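# Green block into blue bowl, tape measure onto plate

## Task

Set the green block inside the blue bowl and the red tape measure onto the pink plate, with both objects released by the hands at the end.

## Robot and tools

Robot: two arms, left_arm and right_arm, each ending in a five-finger hand (right_arm a right hand, left_arm its mirror-image left hand). Base positions in the scene frame: left_arm (-0.029, +0.297, +0.041) m, right_arm (-0.041, -0.258, +0.015) m, each turned only slightly about z. A post stands behind the arms. Loose objects may occasionally get a small nudge from outside.

Frames: the scene frame has its origin at table-top height midway between the arms, +z up, +x out over the table, and left_arm on the +y side (arm names do not match image sides). Reported hand poses and all commanded offsets use each arm's own base axes.

Hand point: a spot 0.05 m in front of the palm and 0.15 m from the wrist face. Its +z runs along straight fingers, +y out of the palm, +x across the palm: away from the thumb on the right hand, toward the thumb on the left. Straight fingertips extend 0.06-0.07 m past the point along +z and lie 0.06 m toward -y. A wrist bracket on the little-finger side can strike things.

Row layout (used by execute_actions and move): 28 numbers, each in [-1, 1], always for both arms. Order: left dx, dy, dz, rx, ry, rz; left little, ring, middle, index, thumb_bend, thumb_turn, force_limit, speed; then the same 14 for the right arm. The six pose numbers are offsets (not a pose) from that arm's Hand target at the start of the action or move, along its base axes; 1.0 = 0.6 m for dx/dy/dz and 180 degrees for rx/ry/rz, which form one rotation vector turning about the Hand target's position. All six 0 means no new pose request. The hand numbers are absolute targets: -1 open/straight, +1 closed; thumb_turn +1 puts the thumb opposite the fingers, -1 beside the palm. force_limit maps -1..+1 to about 0..10 N at the fingertip (0..15 N for the two thumb motors). speed rises from near zero at -1 to full at +0.48 and above (full travel 0.49 s). There is no 'leave unchanged' value: resend the last eight hand numbers actually executed for that hand, or, if none yet, its hand_measured six plus hand_force_limit and hand_speed.

Tools:
- execute_actions(actions, cameras): actions is a list of actions; each action is a list of up to 15 rows, one row per 1/30 s step; a short action repeats its final row to step 15. Every row of an action counts from the same starting Hand target; successive actions build on each other. Images return only for an empty list or when cameras are named.
- move(target, speed, blend, blocking, cameras): target is one row or a list of up to 15 rows, every one an offset from the same starting Hand targets. speed in m/s, 0.002 to 4.3 (default 0.25), one value or one per target; rotation limited to twice that in rad/s. blend in metres rounds corners (0 = stop at each). Whole move capped at 10 s. blocking=false returns after about 0.5 s while motion continues. Result adds a 'move:' line (done, off_target, moving, held, fault; limits=paced or held). Paths ignore obstacles and the other arm.
- wait(seconds 0-3600), stop(), zoom_image(camera, region [x0,y0,x1,y1], at most 504x504 px), show_instructions(), finished_scene(scene=1, optional; irreversible).
Cameras: cam_high and cam_low (896x504), cam_left_wrist and cam_right_wrist (672x504).

Results: end_effector_position (m) and end_effector_quat_wxyz per arm in base frame; Hand target (next offsets start here); joint positions, velocities (may read 'within noise'), torques; motor temperatures; hand_measured, hand_stopped_by (moving, target, force, stalled, fault) and hand_load_n, each six values in motor order; a load near 0 after gripping suggests the object slipped out.

Behaviour: arms are loose; resting 1-3 cm (sometimes 5 cm) below the command is normal and not a contact. Orientation commands are clipped to 40 degrees from the current one per step. If the hand stops short, send the remaining distance as an extra offset. A blocked arm keeps pushing until commanded back past its hand point.

Grasping: with thumb_turn at +1 the hand encloses objects roughly 0.035-0.065 m thick; thumb tip against index pad can pinch light items up to about 0.08 m. Close slowly (speed -0.94 or lower) for a gentle grip. A motor only starts when its target changes; to grip harder raise force_limit and send a more-closed target; to release send a more-open one.

Avoid: dropping items even a few mm, opening while an object still moves, fast impacts, hard presses against fixed or heavy things, excessive finger load, letting anything leave the table, and any contact between the two arms or hands (can fail the scene). Motors heat when holding, stretching or pushing: warning at 85 °C, arm collapses at 100 °C for 30-60 s. Finish only once both objects rest in place with the hands open and clear.

Each tool is called after "Emit:" as name(argument=value, ...), one argument or row to a line, values as JSON.

Reference images:

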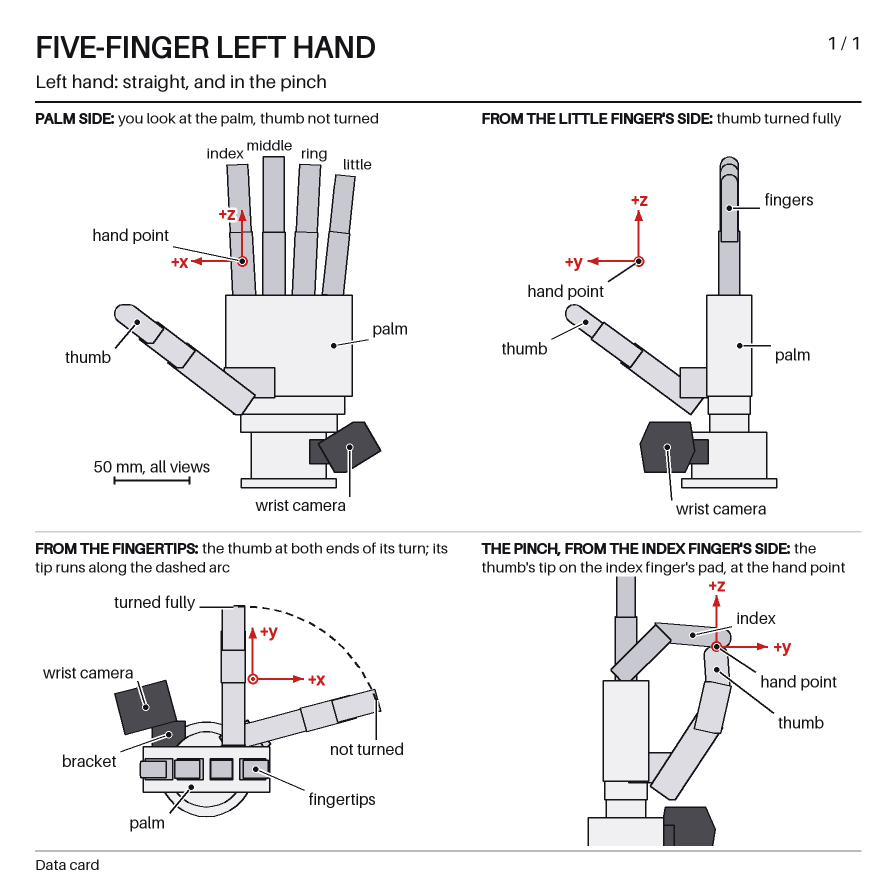

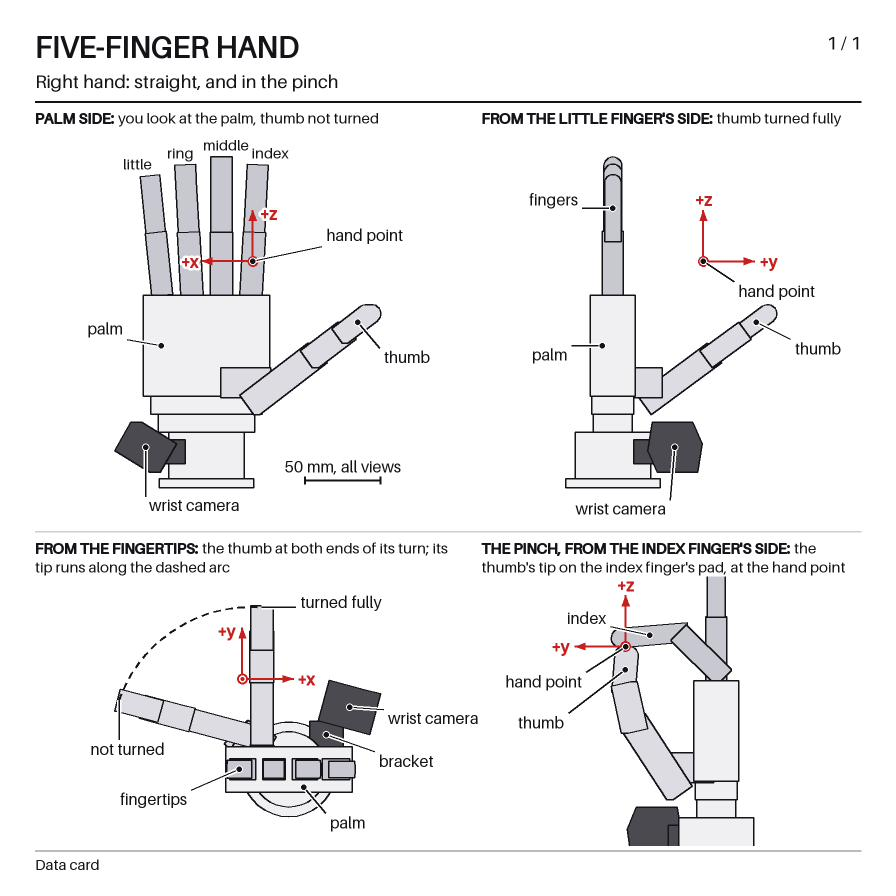

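## Session

Emit:
execute_actions(
  actions=[],
)

Scene clock: 0.00 s.
left_arm: end_effector_position=(+0.5373, +0.0897, +0.0723) hand_measured=(-1.000, -1.000, -1.000, -1.000, -1.000, -1.000) hand_load_n=(+0.0, +0.0, +0.0, +0.0, +0.0, +0.0) hand_stopped_by=(target, target, target, target, target, target) hand_force_limit=0.00 hand_speed=-0.80 end_effector_quat_wxyz=(-0.539, +0.609, -0.499, +0.299) | right_arm: end_effector_position=(+0.6741, +0.1224, +0.1771) hand_measured=(-1.000, -1.000, -1.000, -1.000, -1.000, -1.000) hand_load_n=(+0.0, +0.0, +0.0, +0.0, +0.0, +0.0) hand_stopped_by=(target, target, target, target, target, target) hand_force_limit=0.00 hand_speed=-0.80 end_effector_quat_wxyz=(+0.276, +0.758, -0.070, +0.587)
Joint positions: left_arm=[0.12 1.54 0.589 0.7 -0.25 0.116] | right_arm=[0.471 1.954 1.343 0.32 0.984 -1.674]
Joint velocities: within noise
Joint torques (N m): no reading
Motor temperatures (°C): left_arm=[23 21 32 29 30 28] | right_arm=[30 30 23 30 23 28]
Heat: left arm: hottest elbow 32 °C; right arm: hottest waist 30 °C.
Hand target: left_arm +0.5501, +0.0890, +0.0920; -0.551, +0.602, -0.486, +0.313 | right_arm +0.6802, +0.1218, +0.1851; +0.275, +0.752, -0.078, +0.594

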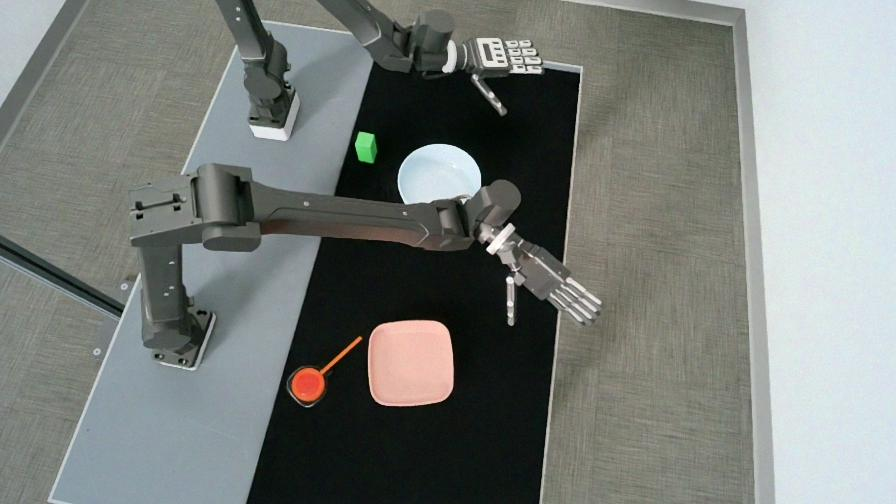

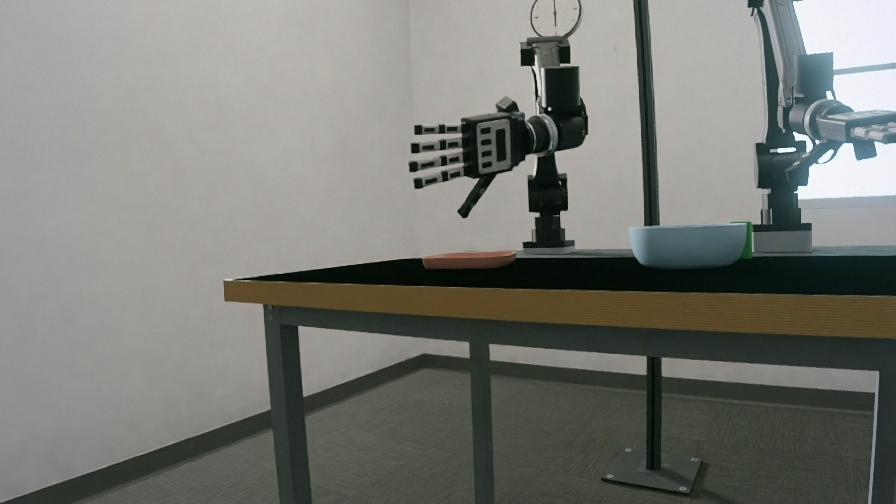

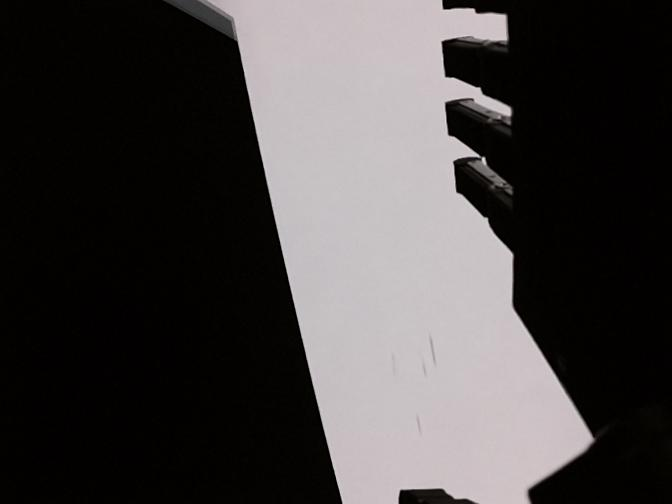

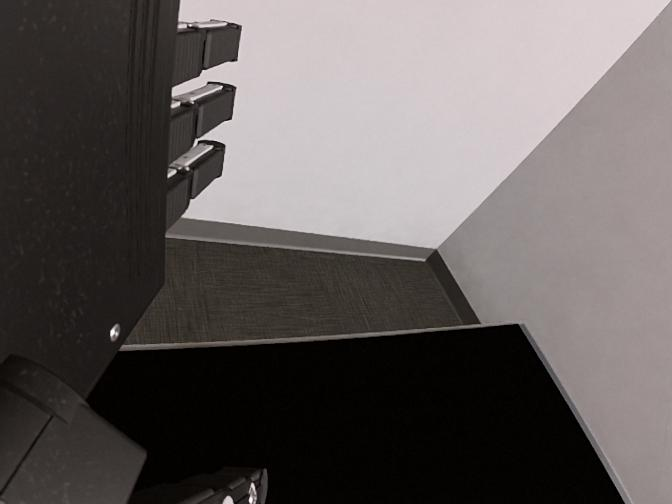

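Emit:
zoom_image(
  camera="cam_high",
  region=[250, 310, 470, 430],
)

Emit:
zoom_image(
  camera="cam_high",
  region=[330, 100, 510, 220],
)

Emit:
zoom_image(
  camera="cam_low",
  region=[400, 160, 896, 300],
)

Scaled by 2.291 from the camera's image (finer frame: 1280x720).

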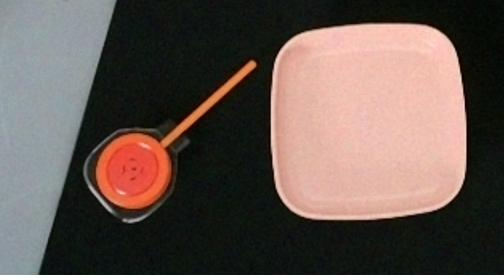

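Scaled by 2.800 from the camera's image (finer frame: 1280x720).

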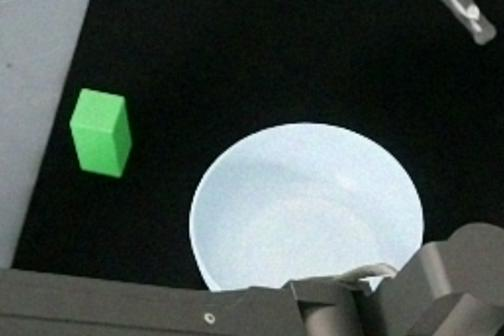

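Scaled by 1.016 from the camera's image (finer frame: 1280x720).

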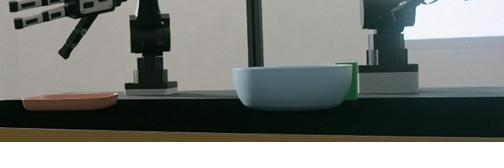

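Emit:
zoom_image(
  camera="cam_high",
  region=[345, 125, 385, 170],
)

Emit:
zoom_image(
  camera="cam_high",
  region=[275, 325, 375, 415],
)

Emit:
zoom_image(
  camera="cam_low",
  region=[700, 190, 820, 280],
)

Scaled by 11.200 from the camera's image (finer frame: 1280x720).

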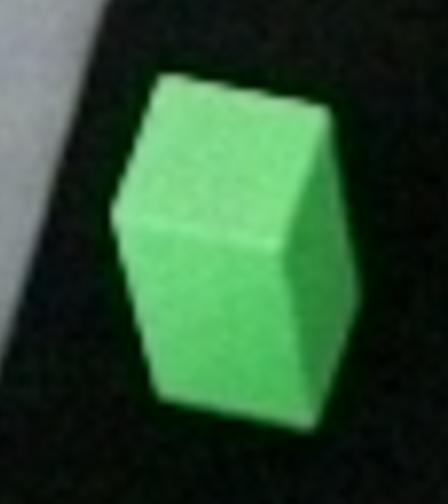

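Scaled by 5.040 from the camera's image (finer frame: 1280x720).

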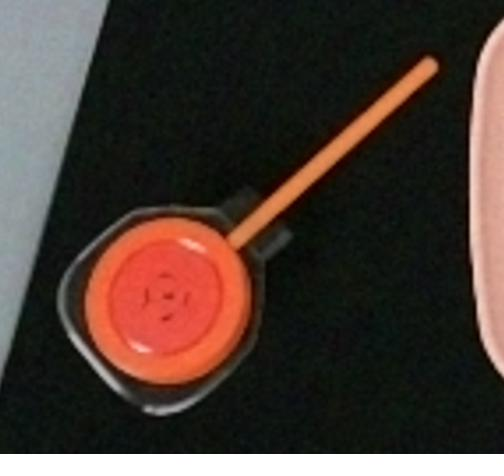

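Scaled by 4.200 from the camera's image (finer frame: 1280x720).

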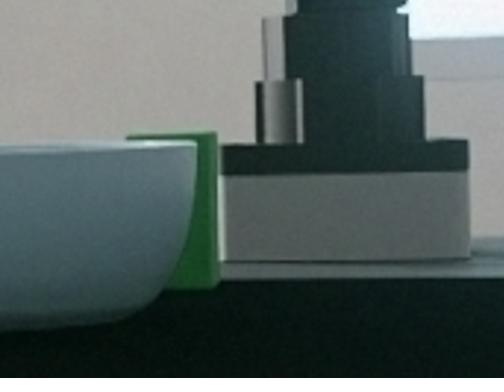

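Emit:
move(
  target=[
    [0,0,0,0,0,0,-1,-1,-1,-1,-1,-1,0,-0.8,-0.25,-0.08,0.25,0.15,-0.04,-0.07,-1,-1,-1,-1,-1,-1,0,-0.8],
    [0,0,0,0,0,0,-1,-1,-1,-1,-1,-1,0,-0.8,-0.677,-0.278,0.15,0.5434,-0.1455,-0.2612,-1,-1,-1,-1,-1,1,0,0],
  ],
  blend=[0.05,0],
  cameras=["all"],
)

Scene clock: 186.87 s.
left_arm: end_effector_position=(+0.5373, +0.0897, +0.0723) hand_measured=(-1.000, -1.000, -1.000, -1.000, -1.000, -1.000) hand_load_n=(+0.0, +0.0, +0.0, +0.0, +0.0, +0.0) hand_stopped_by=(target, target, target, target, target, target) hand_force_limit=0.00 hand_speed=-0.80 end_effector_quat_wxyz=(-0.539, +0.609, -0.499, +0.299) | right_arm: end_effector_position=(+0.2769, -0.0432, +0.2758) hand_measured=(-1.000, -1.000, -1.000, -1.000, -1.000, +1.000) hand_load_n=(+0.0, +0.0, +0.0, +0.0, +0.0, +0.0) hand_stopped_by=(target, target, target, target, target, target) hand_force_limit=0.00 hand_speed=0.00 end_effector_quat_wxyz=(+0.199, -0.492, +0.781, -0.330)
Joint positions: left_arm=[0.12 1.54 0.589 0.7 -0.25 0.116] | right_arm=[-0.148 0.644 0.9 -1.062 0.223 0.208]
Joint torques (N m): left_arm=[-0.79 -10.58 7.64 2.82 -0.09 -0.01] | right_arm=[1.67 -1.73 10.62 0.96 -0.11 0.17]
Motor temperatures (°C): left_arm=[22 24 36 28 28 25] | right_arm=[28 35 37 28 23 26]
Heat: left arm: hottest elbow 36 °C; right arm: hottest elbow 37 °C.
Hand target: left_arm +0.5501, +0.0890, +0.0920; -0.551, +0.602, -0.486, +0.313 | right_arm +0.2740, -0.0450, +0.2751; +0.199, -0.480, +0.790, -0.327
Off the commanded pose: left_arm 0.023 m, 3 deg | right_arm 0.003 m, 2 deg.
move: done

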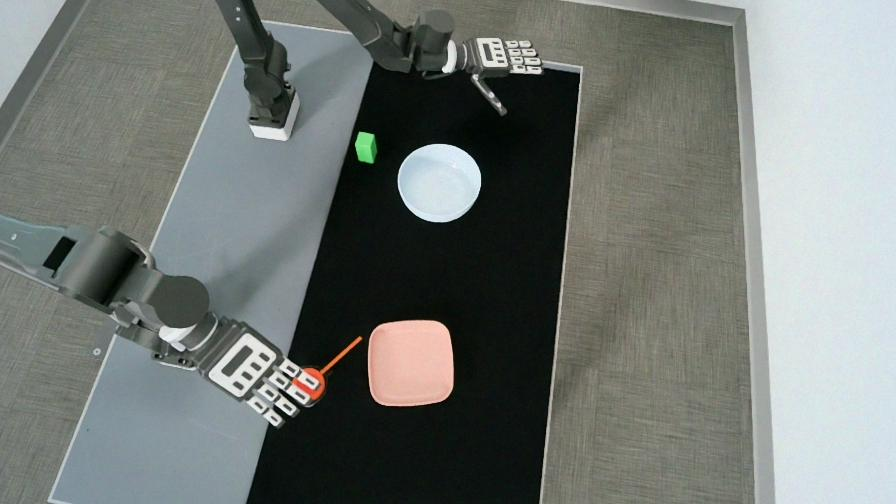

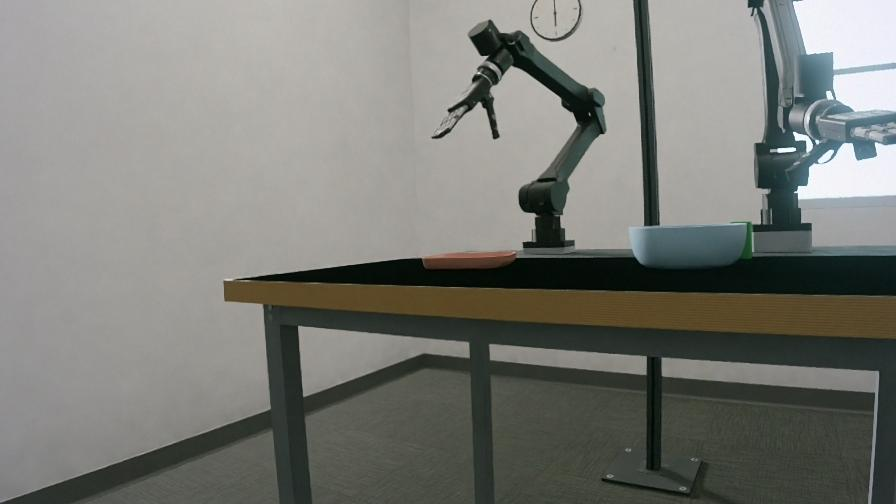

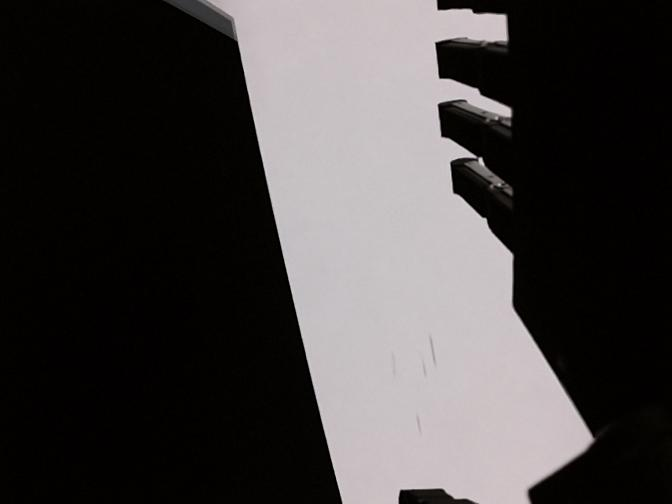

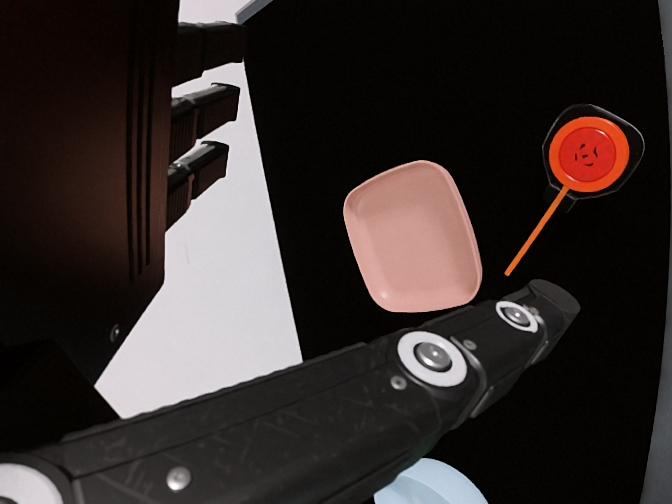

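Emit:
zoom_image(
  camera="cam_right_wrist",
  region=[480, 80, 672, 300],
)

Scaled by 2.291 from the camera's image (finer frame: 960x720).

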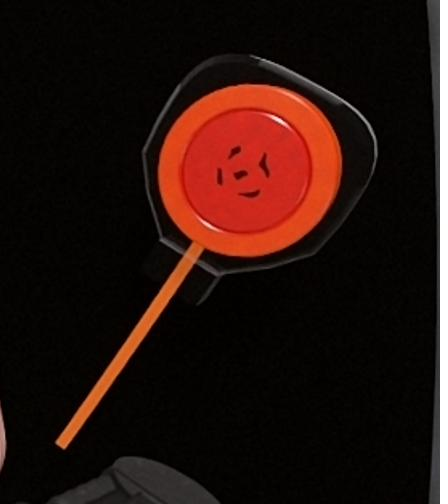

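Emit:
zoom_image(
  camera="cam_low",
  region=[400, 220, 600, 290],
)

Scaled by 2.520 from the camera's image (finer frame: 1280x720).

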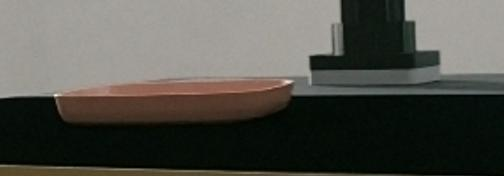

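Emit:
move(
  target=[0,0,0,0,0,0,-1,-1,-1,-1,-1,-1,0,-0.8,0,0,-0.24,0,0,0,-1,-1,-1,-1,-1,1,0,0],
  cameras=["cam_high","cam_low","cam_right_wrist"],
)

Scene clock: 252.33 s.
left_arm: end_effector_position=(+0.5373, +0.0897, +0.0723) hand_measured=(-1.000, -1.000, -1.000, -1.000, -1.000, -1.000) hand_load_n=(+0.0, +0.0, -0.5, -0.5, +0.0, +0.0) hand_stopped_by=(target, target, target, target, target, target) hand_force_limit=0.00 hand_speed=-0.80 end_effector_quat_wxyz=(-0.539, +0.609, -0.499, +0.299) | right_arm: end_effector_position=(+0.2659, -0.0416, +0.1240) hand_measured=(-1.000, -1.000, -1.000, -1.000, -1.000, +1.000) hand_load_n=(+0.0, +0.0, +0.0, +0.0, +0.0, +0.0) hand_stopped_by=(target, target, target, target, target, target) hand_force_limit=0.00 hand_speed=0.00 end_effector_quat_wxyz=(+0.186, -0.497, +0.785, -0.318)
Joint positions: left_arm=[0.12 1.54 0.589 0.7 -0.25 0.116] | right_arm=[-0.148 0.596 0.5 -0.746 0.223 0.208]
Joint torques (N m): left_arm=[-0.73 -10.52 7.6 2.84 -0.08 -0.03] | right_arm=[1.73 -0.85 11.59 2.32 -0.11 0.17]
Heat: left arm: hottest elbow 36 °C; right arm: hottest elbow 36 °C.
Hand target: left_arm +0.5501, +0.0890, +0.0920; -0.551, +0.602, -0.486, +0.313 | right_arm +0.2740, -0.0450, +0.1311; +0.199, -0.480, +0.790, -0.327
Off the commanded pose: left_arm 0.023 m, 3 deg | right_arm 0.011 m, 3 deg.
move: off_target (right_arm)

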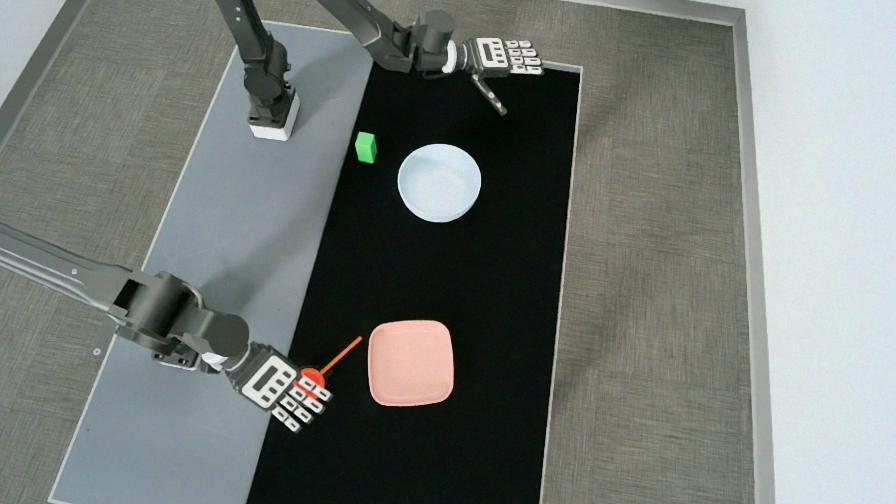

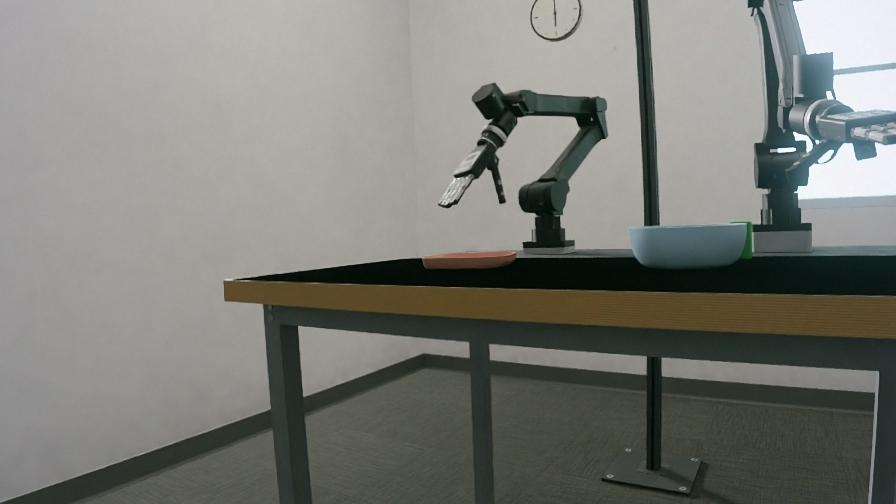

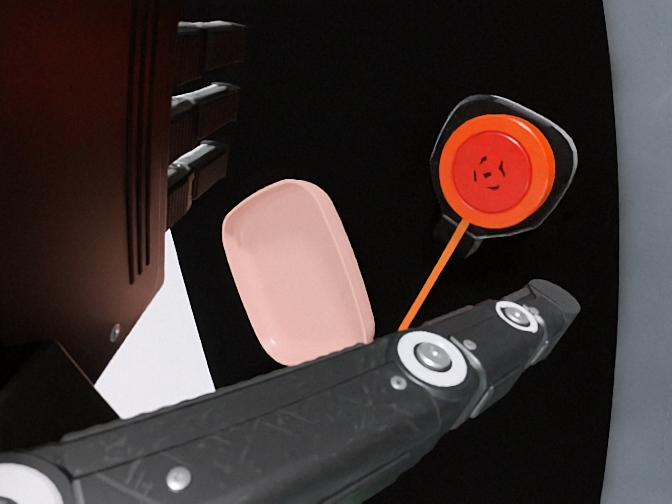

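Emit:
zoom_image(
  camera="cam_high",
  region=[230, 320, 370, 450],
)

Scaled by 3.600 from the camera's image (finer frame: 1280x720).

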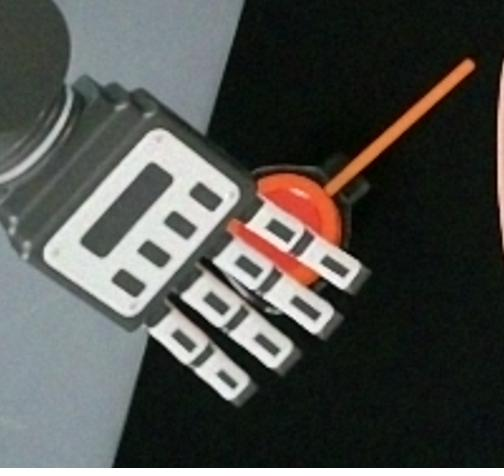

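Emit:
zoom_image(
  camera="cam_right_wrist",
  region=[400, 70, 620, 290],
)

Scaled by 2.291 from the camera's image (finer frame: 960x720).

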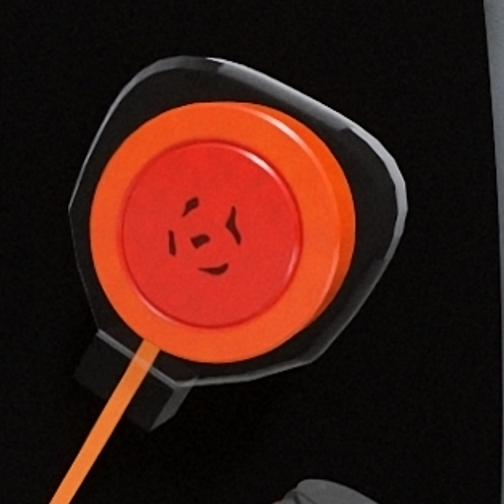

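Emit:
move(
  target=[0,0,0,0,0,0,-1,-1,-1,-1,-1,-1,0,-0.8,0.015,0.0115,-0.123,-0.0166,-0.032,0,-1,-1,-1,-1,-1,1,0,0],
  speed=0.15,
  cameras=["cam_high","cam_low","cam_right_wrist"],
)

Scene clock: 305.67 s.
left_arm: end_effector_position=(+0.5373, +0.0897, +0.0723) hand_measured=(-1.000, -1.000, -1.000, -1.000, -1.000, -1.000) hand_load_n=(+0.0, +0.0, +0.0, +0.0, +0.0, -0.5) hand_stopped_by=(target, target, target, target, target, target) hand_force_limit=0.00 hand_speed=-0.80 end_effector_quat_wxyz=(-0.539, +0.609, -0.499, +0.299) | right_arm: end_effector_position=(+0.2763, -0.0386, +0.0548) hand_measured=(-1.000, -1.000, -1.000, -1.000, -1.000, +1.000) hand_load_n=(+0.0, +0.0, +0.0, +0.0, +0.0, +0.0) hand_stopped_by=(target, target, target, target, target, target) hand_force_limit=0.00 hand_speed=0.00 end_effector_quat_wxyz=(+0.217, -0.481, +0.766, -0.368)
Joint positions: left_arm=[0.12 1.54 0.589 0.7 -0.25 0.116] | right_arm=[-0.078 0.605 0.265 -0.387 0.306 0.234]
Joint torques (N m): left_arm=[-0.73 -10.58 7.58 2.88 -0.08 -0.02] | right_arm=[2.96 -0.26 10.85 2.44 0.2 0.21]
Motor temperatures (°C): left_arm=[22 24 36 27 28 24] | right_arm=[27 30 35 27 22 26]
Heat: left arm: hottest elbow 36 °C; right arm: hottest elbow 35 °C.
Hand target: left_arm +0.5501, +0.0890, +0.0920; -0.551, +0.602, -0.486, +0.313 | right_arm +0.2830, -0.0381, +0.0573; +0.226, -0.468, +0.770, -0.371
Off the commanded pose: left_arm 0.023 m, 3 deg | right_arm 0.007 m, 2 deg.
move: done

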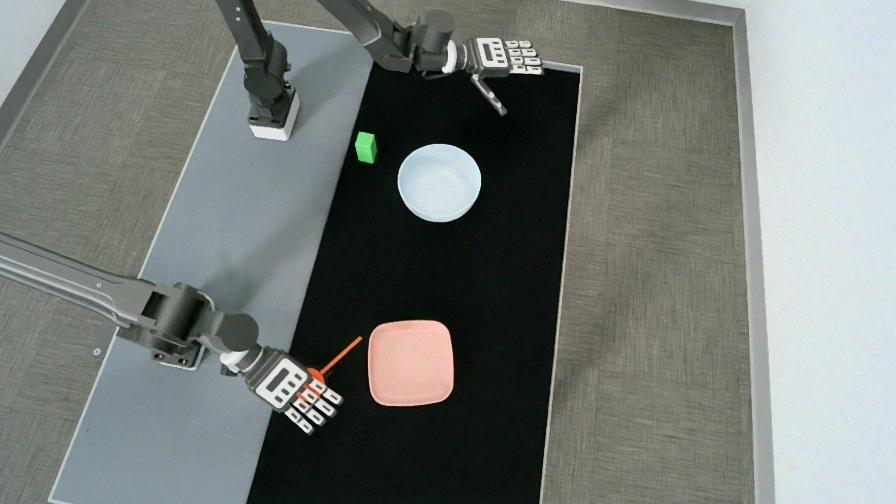

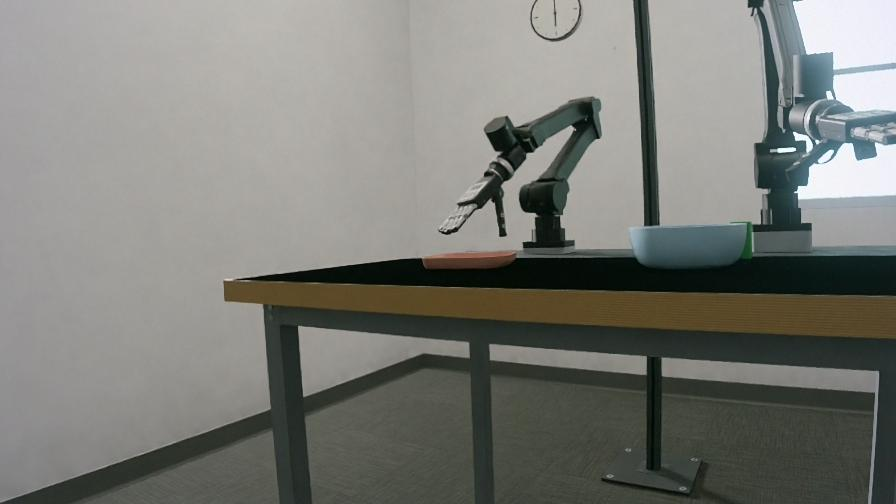

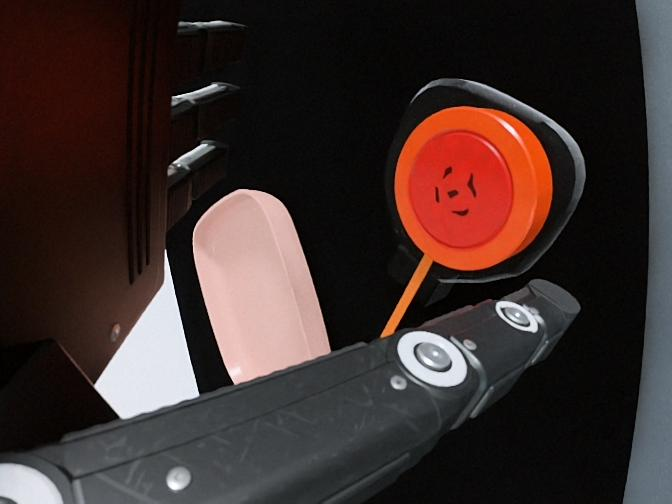

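Emit:
zoom_image(
  camera="cam_high",
  region=[260, 330, 380, 440],
)

Emit:
zoom_image(
  camera="cam_low",
  region=[400, 180, 560, 280],
)

Scaled by 4.200 from the camera's image (finer frame: 1280x720).

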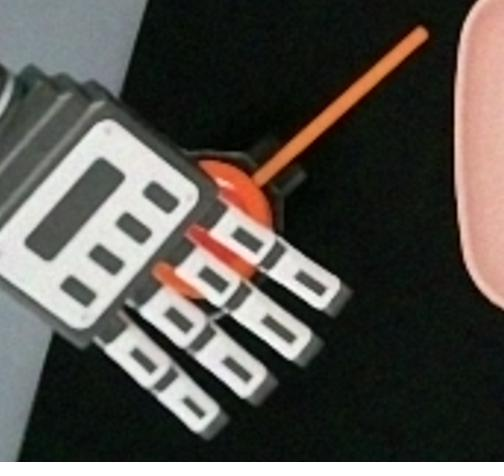

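Scaled by 3.150 from the camera's image (finer frame: 1280x720).

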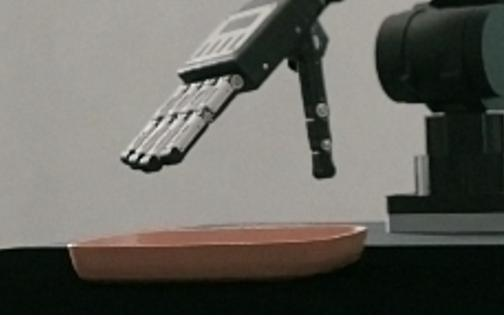

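Emit:
move(
  target=[0,0,0,0,0,0,-1,-1,-1,-1,-1,-1,0,-0.8,-0.006,-0.004,-0.055,0,0,0,-1,-1,-1,-1,-1,1,0,0],
  speed=0.08,
  cameras=["cam_high","cam_low","cam_right_wrist"],
)

Emit:
zoom_image(
  camera="cam_low",
  region=[400, 180, 560, 280],
)

Emit:
zoom_image(
  camera="cam_high",
  region=[260, 330, 380, 440],
)

Scene clock: 350.30 s.
left_arm: end_effector_position=(+0.5373, +0.0897, +0.0723) hand_measured=(-1.000, -1.000, -1.000, -1.000, -1.000, -1.000) hand_load_n=(+0.0, +0.0, +0.0, +0.0, +0.0, +0.0) hand_stopped_by=(target, target, target, target, target, target) hand_force_limit=0.00 hand_speed=-0.80 end_effector_quat_wxyz=(-0.539, +0.609, -0.499, +0.299) | right_arm: end_effector_position=(+0.2737, -0.0375, +0.0204) hand_measured=(-1.000, -1.000, -1.000, -1.000, -1.000, +1.000) hand_load_n=(+0.0, +0.0, +0.0, +0.0, +0.0, +0.0) hand_stopped_by=(target, target, target, target, target, target) hand_force_limit=0.00 hand_speed=0.00 end_effector_quat_wxyz=(+0.216, -0.483, +0.766, -0.365)
Joint positions: left_arm=[0.12 1.54 0.589 0.7 -0.25 0.116] | right_arm=[-0.078 0.686 0.19 -0.237 0.301 0.234]
Joint torques (N m): left_arm=[-0.73 -10.75 7.62 2.86 -0.1 -0.02] | right_arm=[1.55 -0.67 10.03 2.44 -0.09 0.12]
Heat: left arm: hottest elbow 36 °C; right arm: hottest elbow 37 °C.
Hand target: left_arm +0.5501, +0.0890, +0.0920; -0.551, +0.602, -0.486, +0.313 | right_arm +0.2794, -0.0405, +0.0243; +0.226, -0.468, +0.770, -0.371
Off the commanded pose: left_arm 0.023 m, 3 deg | right_arm 0.007 m, 2 deg.
move: done

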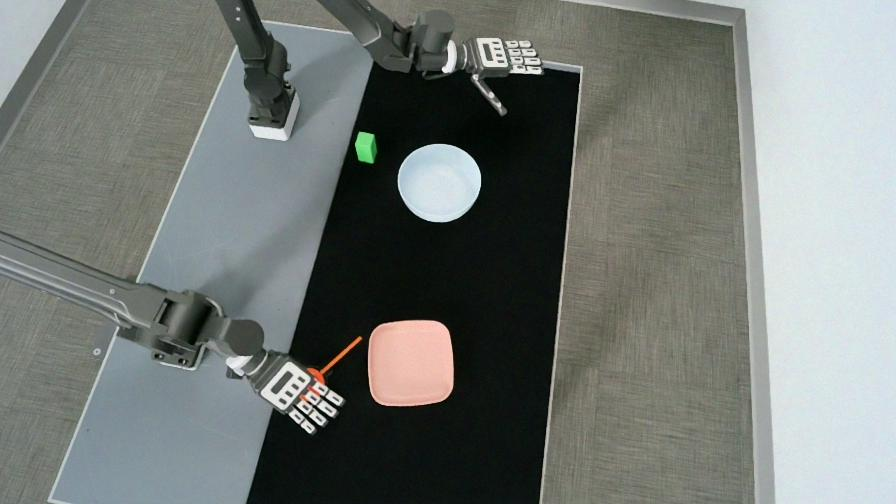

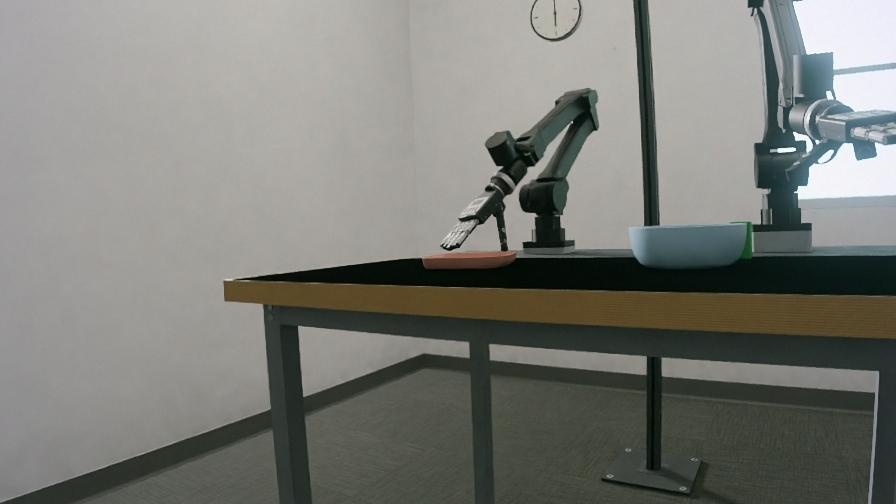

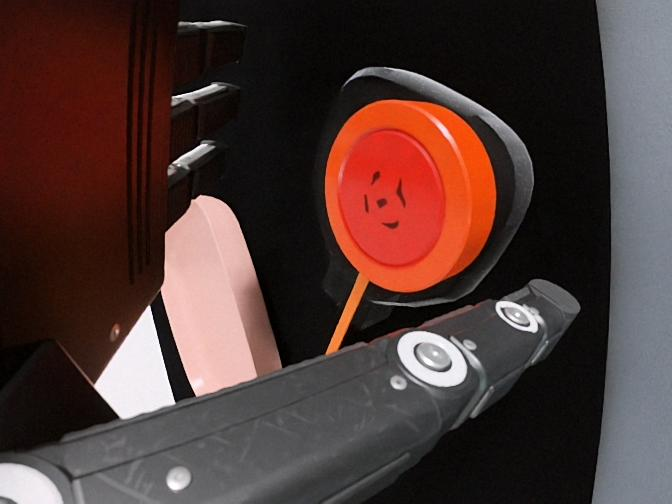

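Scaled by 3.150 from the camera's image (finer frame: 1280x720).

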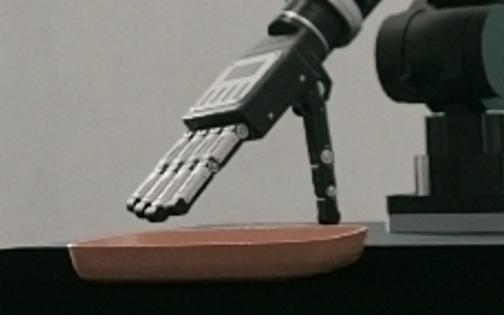

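Scaled by 4.200 from the camera's image (finer frame: 1280x720).

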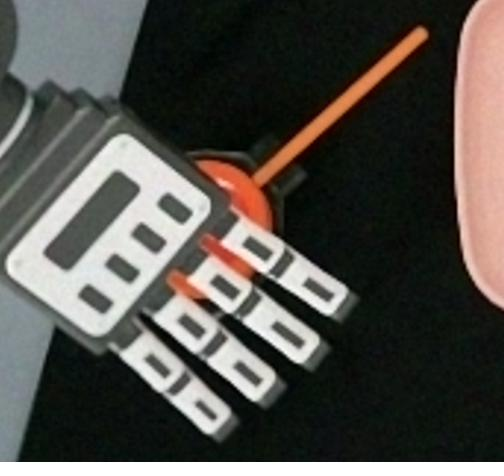

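Emit:
move(
  target=[0,0,0,0,0,0,-1,-1,-1,-1,-1,-1,0,-0.8,-0.004,-0.006,-0.016,0,0,0,-1,-1,-1,-1,-1,1,0,0],
  speed=0.05,
  cameras=["cam_high","cam_low","cam_right_wrist"],
)

Emit:
zoom_image(
  camera="cam_low",
  region=[420, 210, 540, 280],
)

Scene clock: 369.27 s.
left_arm: end_effector_position=(+0.5373, +0.0897, +0.0723) hand_measured=(-1.000, -1.000, -1.000, -1.000, -1.000, -1.000) hand_load_n=(+0.0, +0.0, +0.0, +0.0, +0.0, +0.0) hand_stopped_by=(target, target, target, target, target, target) hand_force_limit=0.00 hand_speed=-0.80 end_effector_quat_wxyz=(-0.539, +0.609, -0.499, +0.299) | right_arm: end_effector_position=(+0.2723, -0.0425, +0.0118) hand_measured=(-1.000, -1.000, -1.000, -1.000, -1.000, +1.000) hand_load_n=(+0.0, +0.0, +0.0, -0.5, +0.0, +0.0) hand_stopped_by=(target, target, target, target, target, target) hand_force_limit=0.00 hand_speed=0.00 end_effector_quat_wxyz=(+0.218, -0.473, +0.771, -0.365)
Joint positions: left_arm=[0.12 1.54 0.589 0.7 -0.25 0.116] | right_arm=[-0.108 0.708 0.167 -0.186 0.284 0.234]
Joint torques (N m): left_arm=[-0.73 -10.58 7.65 2.86 -0.08 -0.02] | right_arm=[1.49 -0.56 9.72 2.45 -0.1 -0.02]
Heat: left arm: hottest elbow 36 °C; right arm: hottest elbow 36 °C.
Hand target: left_arm +0.5501, +0.0890, +0.0920; -0.551, +0.602, -0.486, +0.313 | right_arm +0.2770, -0.0441, +0.0147; +0.226, -0.468, +0.770, -0.371
Off the commanded pose: left_arm 0.023 m, 3 deg | right_arm 0.006 m, 1 deg.
move: done

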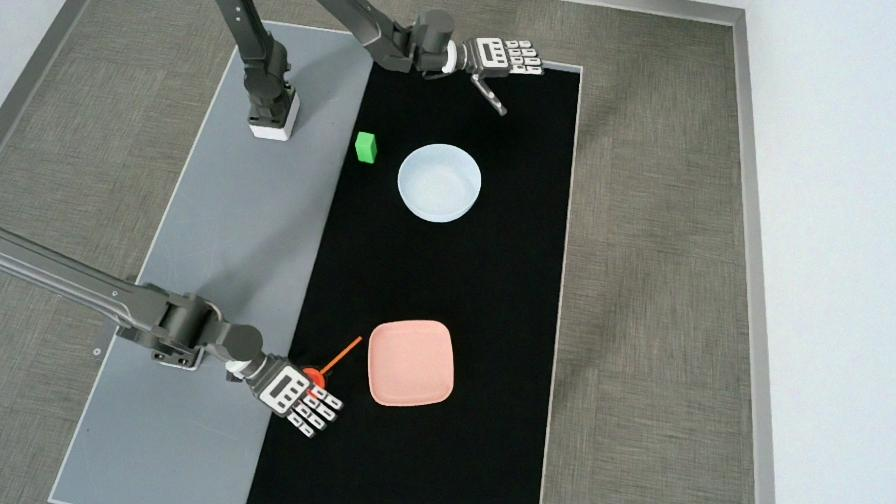

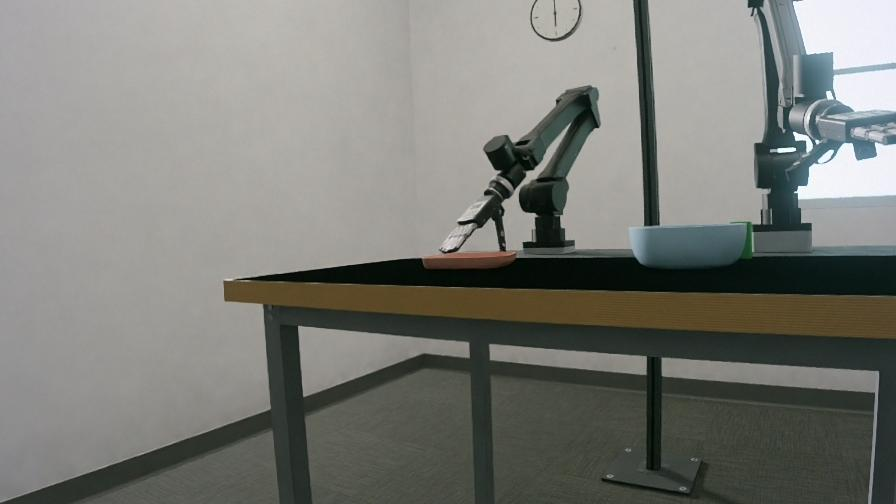

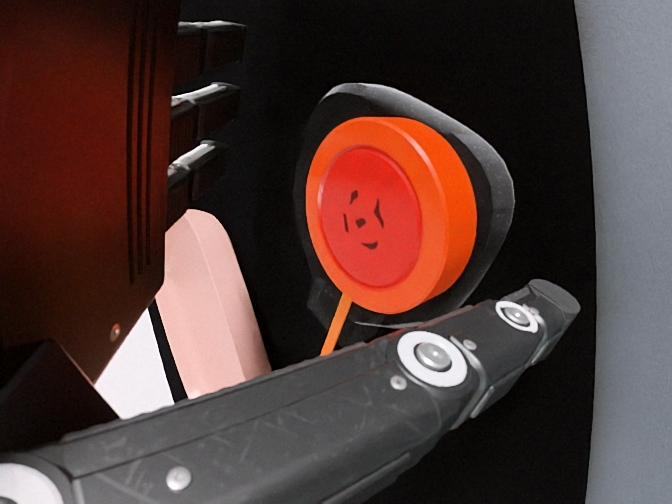

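Scaled by 4.200 from the camera's image (finer frame: 1280x720).

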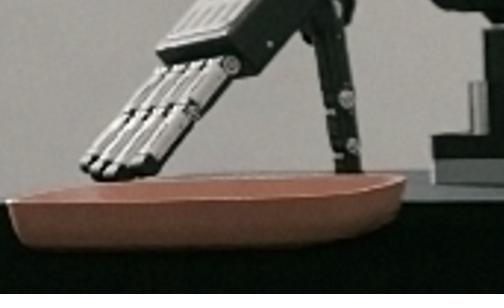

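Emit:
move(
  target=[0,0,0,0,0,0,-1,-1,-1,-1,-1,-1,0,-0.8,0,0,0,0,0,0,-0.7,-0.7,-0.7,-0.7,-0.85,1,-0.6,-0.85],
  cameras=["cam_high","cam_right_wrist"],
)

Emit:
zoom_image(
  camera="cam_high",
  region=[260, 330, 380, 440],
)

Scene clock: 409.10 s.
left_arm: end_effector_position=(+0.5373, +0.0897, +0.0723) hand_measured=(-1.000, -1.000, -1.000, -1.000, -1.000, -1.000) hand_load_n=(+0.0, +0.0, +0.0, +0.0, +0.0, +0.0) hand_stopped_by=(target, target, target, target, target, target) hand_force_limit=0.00 hand_speed=-0.80 end_effector_quat_wxyz=(-0.539, +0.609, -0.499, +0.299) | right_arm: end_effector_position=(+0.2723, -0.0425, +0.0118) hand_measured=(-0.700, -0.700, -0.700, -0.700, -0.850, +1.000) hand_load_n=(+0.0, +0.0, +0.0, +0.0, +0.0, +0.0) hand_stopped_by=(target, target, target, target, target, target) hand_force_limit=-0.60 hand_speed=-0.85 end_effector_quat_wxyz=(+0.218, -0.473, +0.771, -0.365)
Joint positions: left_arm=[0.12 1.54 0.589 0.7 -0.25 0.116] | right_arm=[-0.108 0.708 0.167 -0.186 0.284 0.234]
Joint torques (N m): left_arm=[-0.67 -10.58 7.64 2.89 -0.08 -0.01] | right_arm=[1.55 -0.62 9.72 2.48 -0.09 -0.02]
Heat: left arm: hottest elbow 36 °C; right arm: hottest elbow 36 °C.
Hand target: left_arm +0.5501, +0.0890, +0.0920; -0.551, +0.602, -0.486, +0.313 | right_arm +0.2770, -0.0441, +0.0147; +0.226, -0.468, +0.770, -0.371
Off the commanded pose: left_arm 0.023 m, 3 deg | right_arm 0.006 m, 1 deg.
move: done

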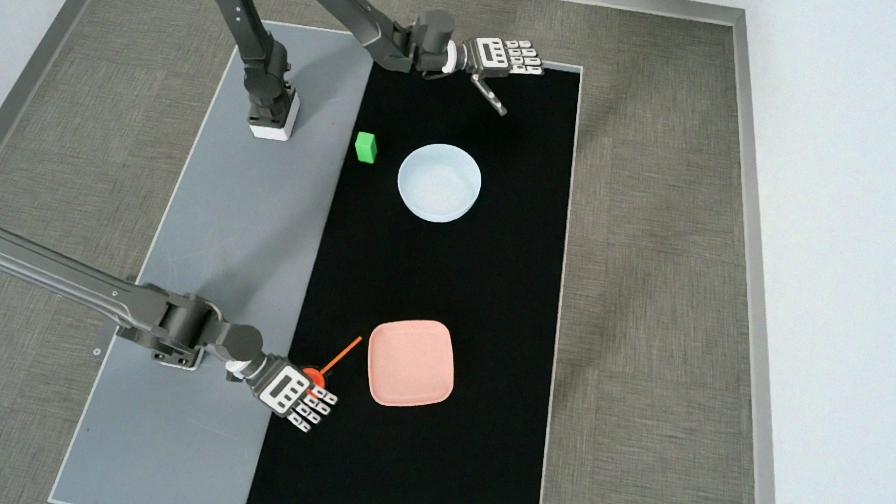

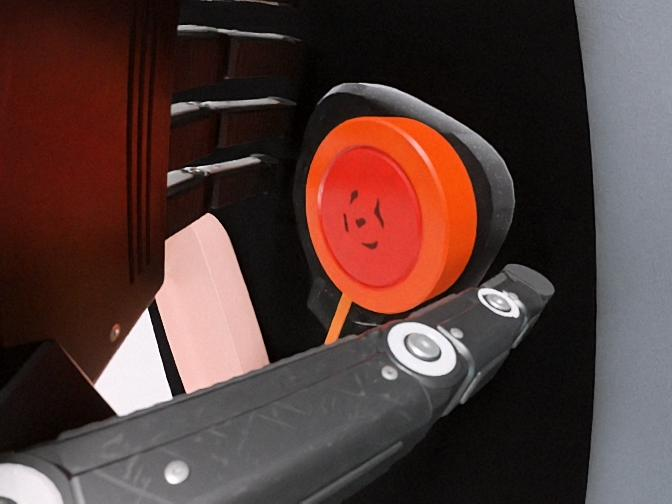

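Scaled by 4.200 from the camera's image (finer frame: 1280x720).

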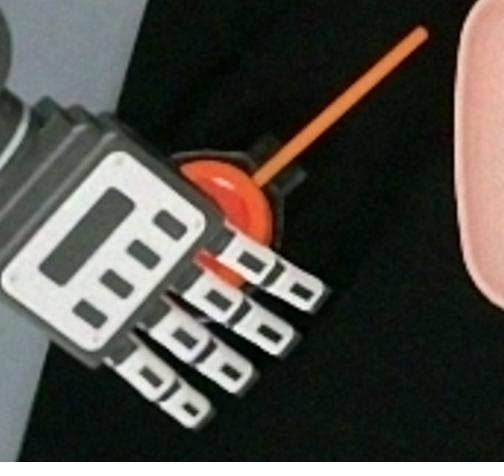

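Emit:
zoom_image(
  camera="cam_right_wrist",
  region=[250, 60, 600, 350],
)

Scaled by 1.440 from the camera's image (finer frame: 960x720).

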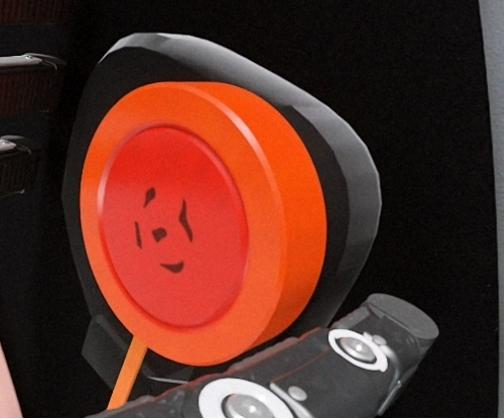

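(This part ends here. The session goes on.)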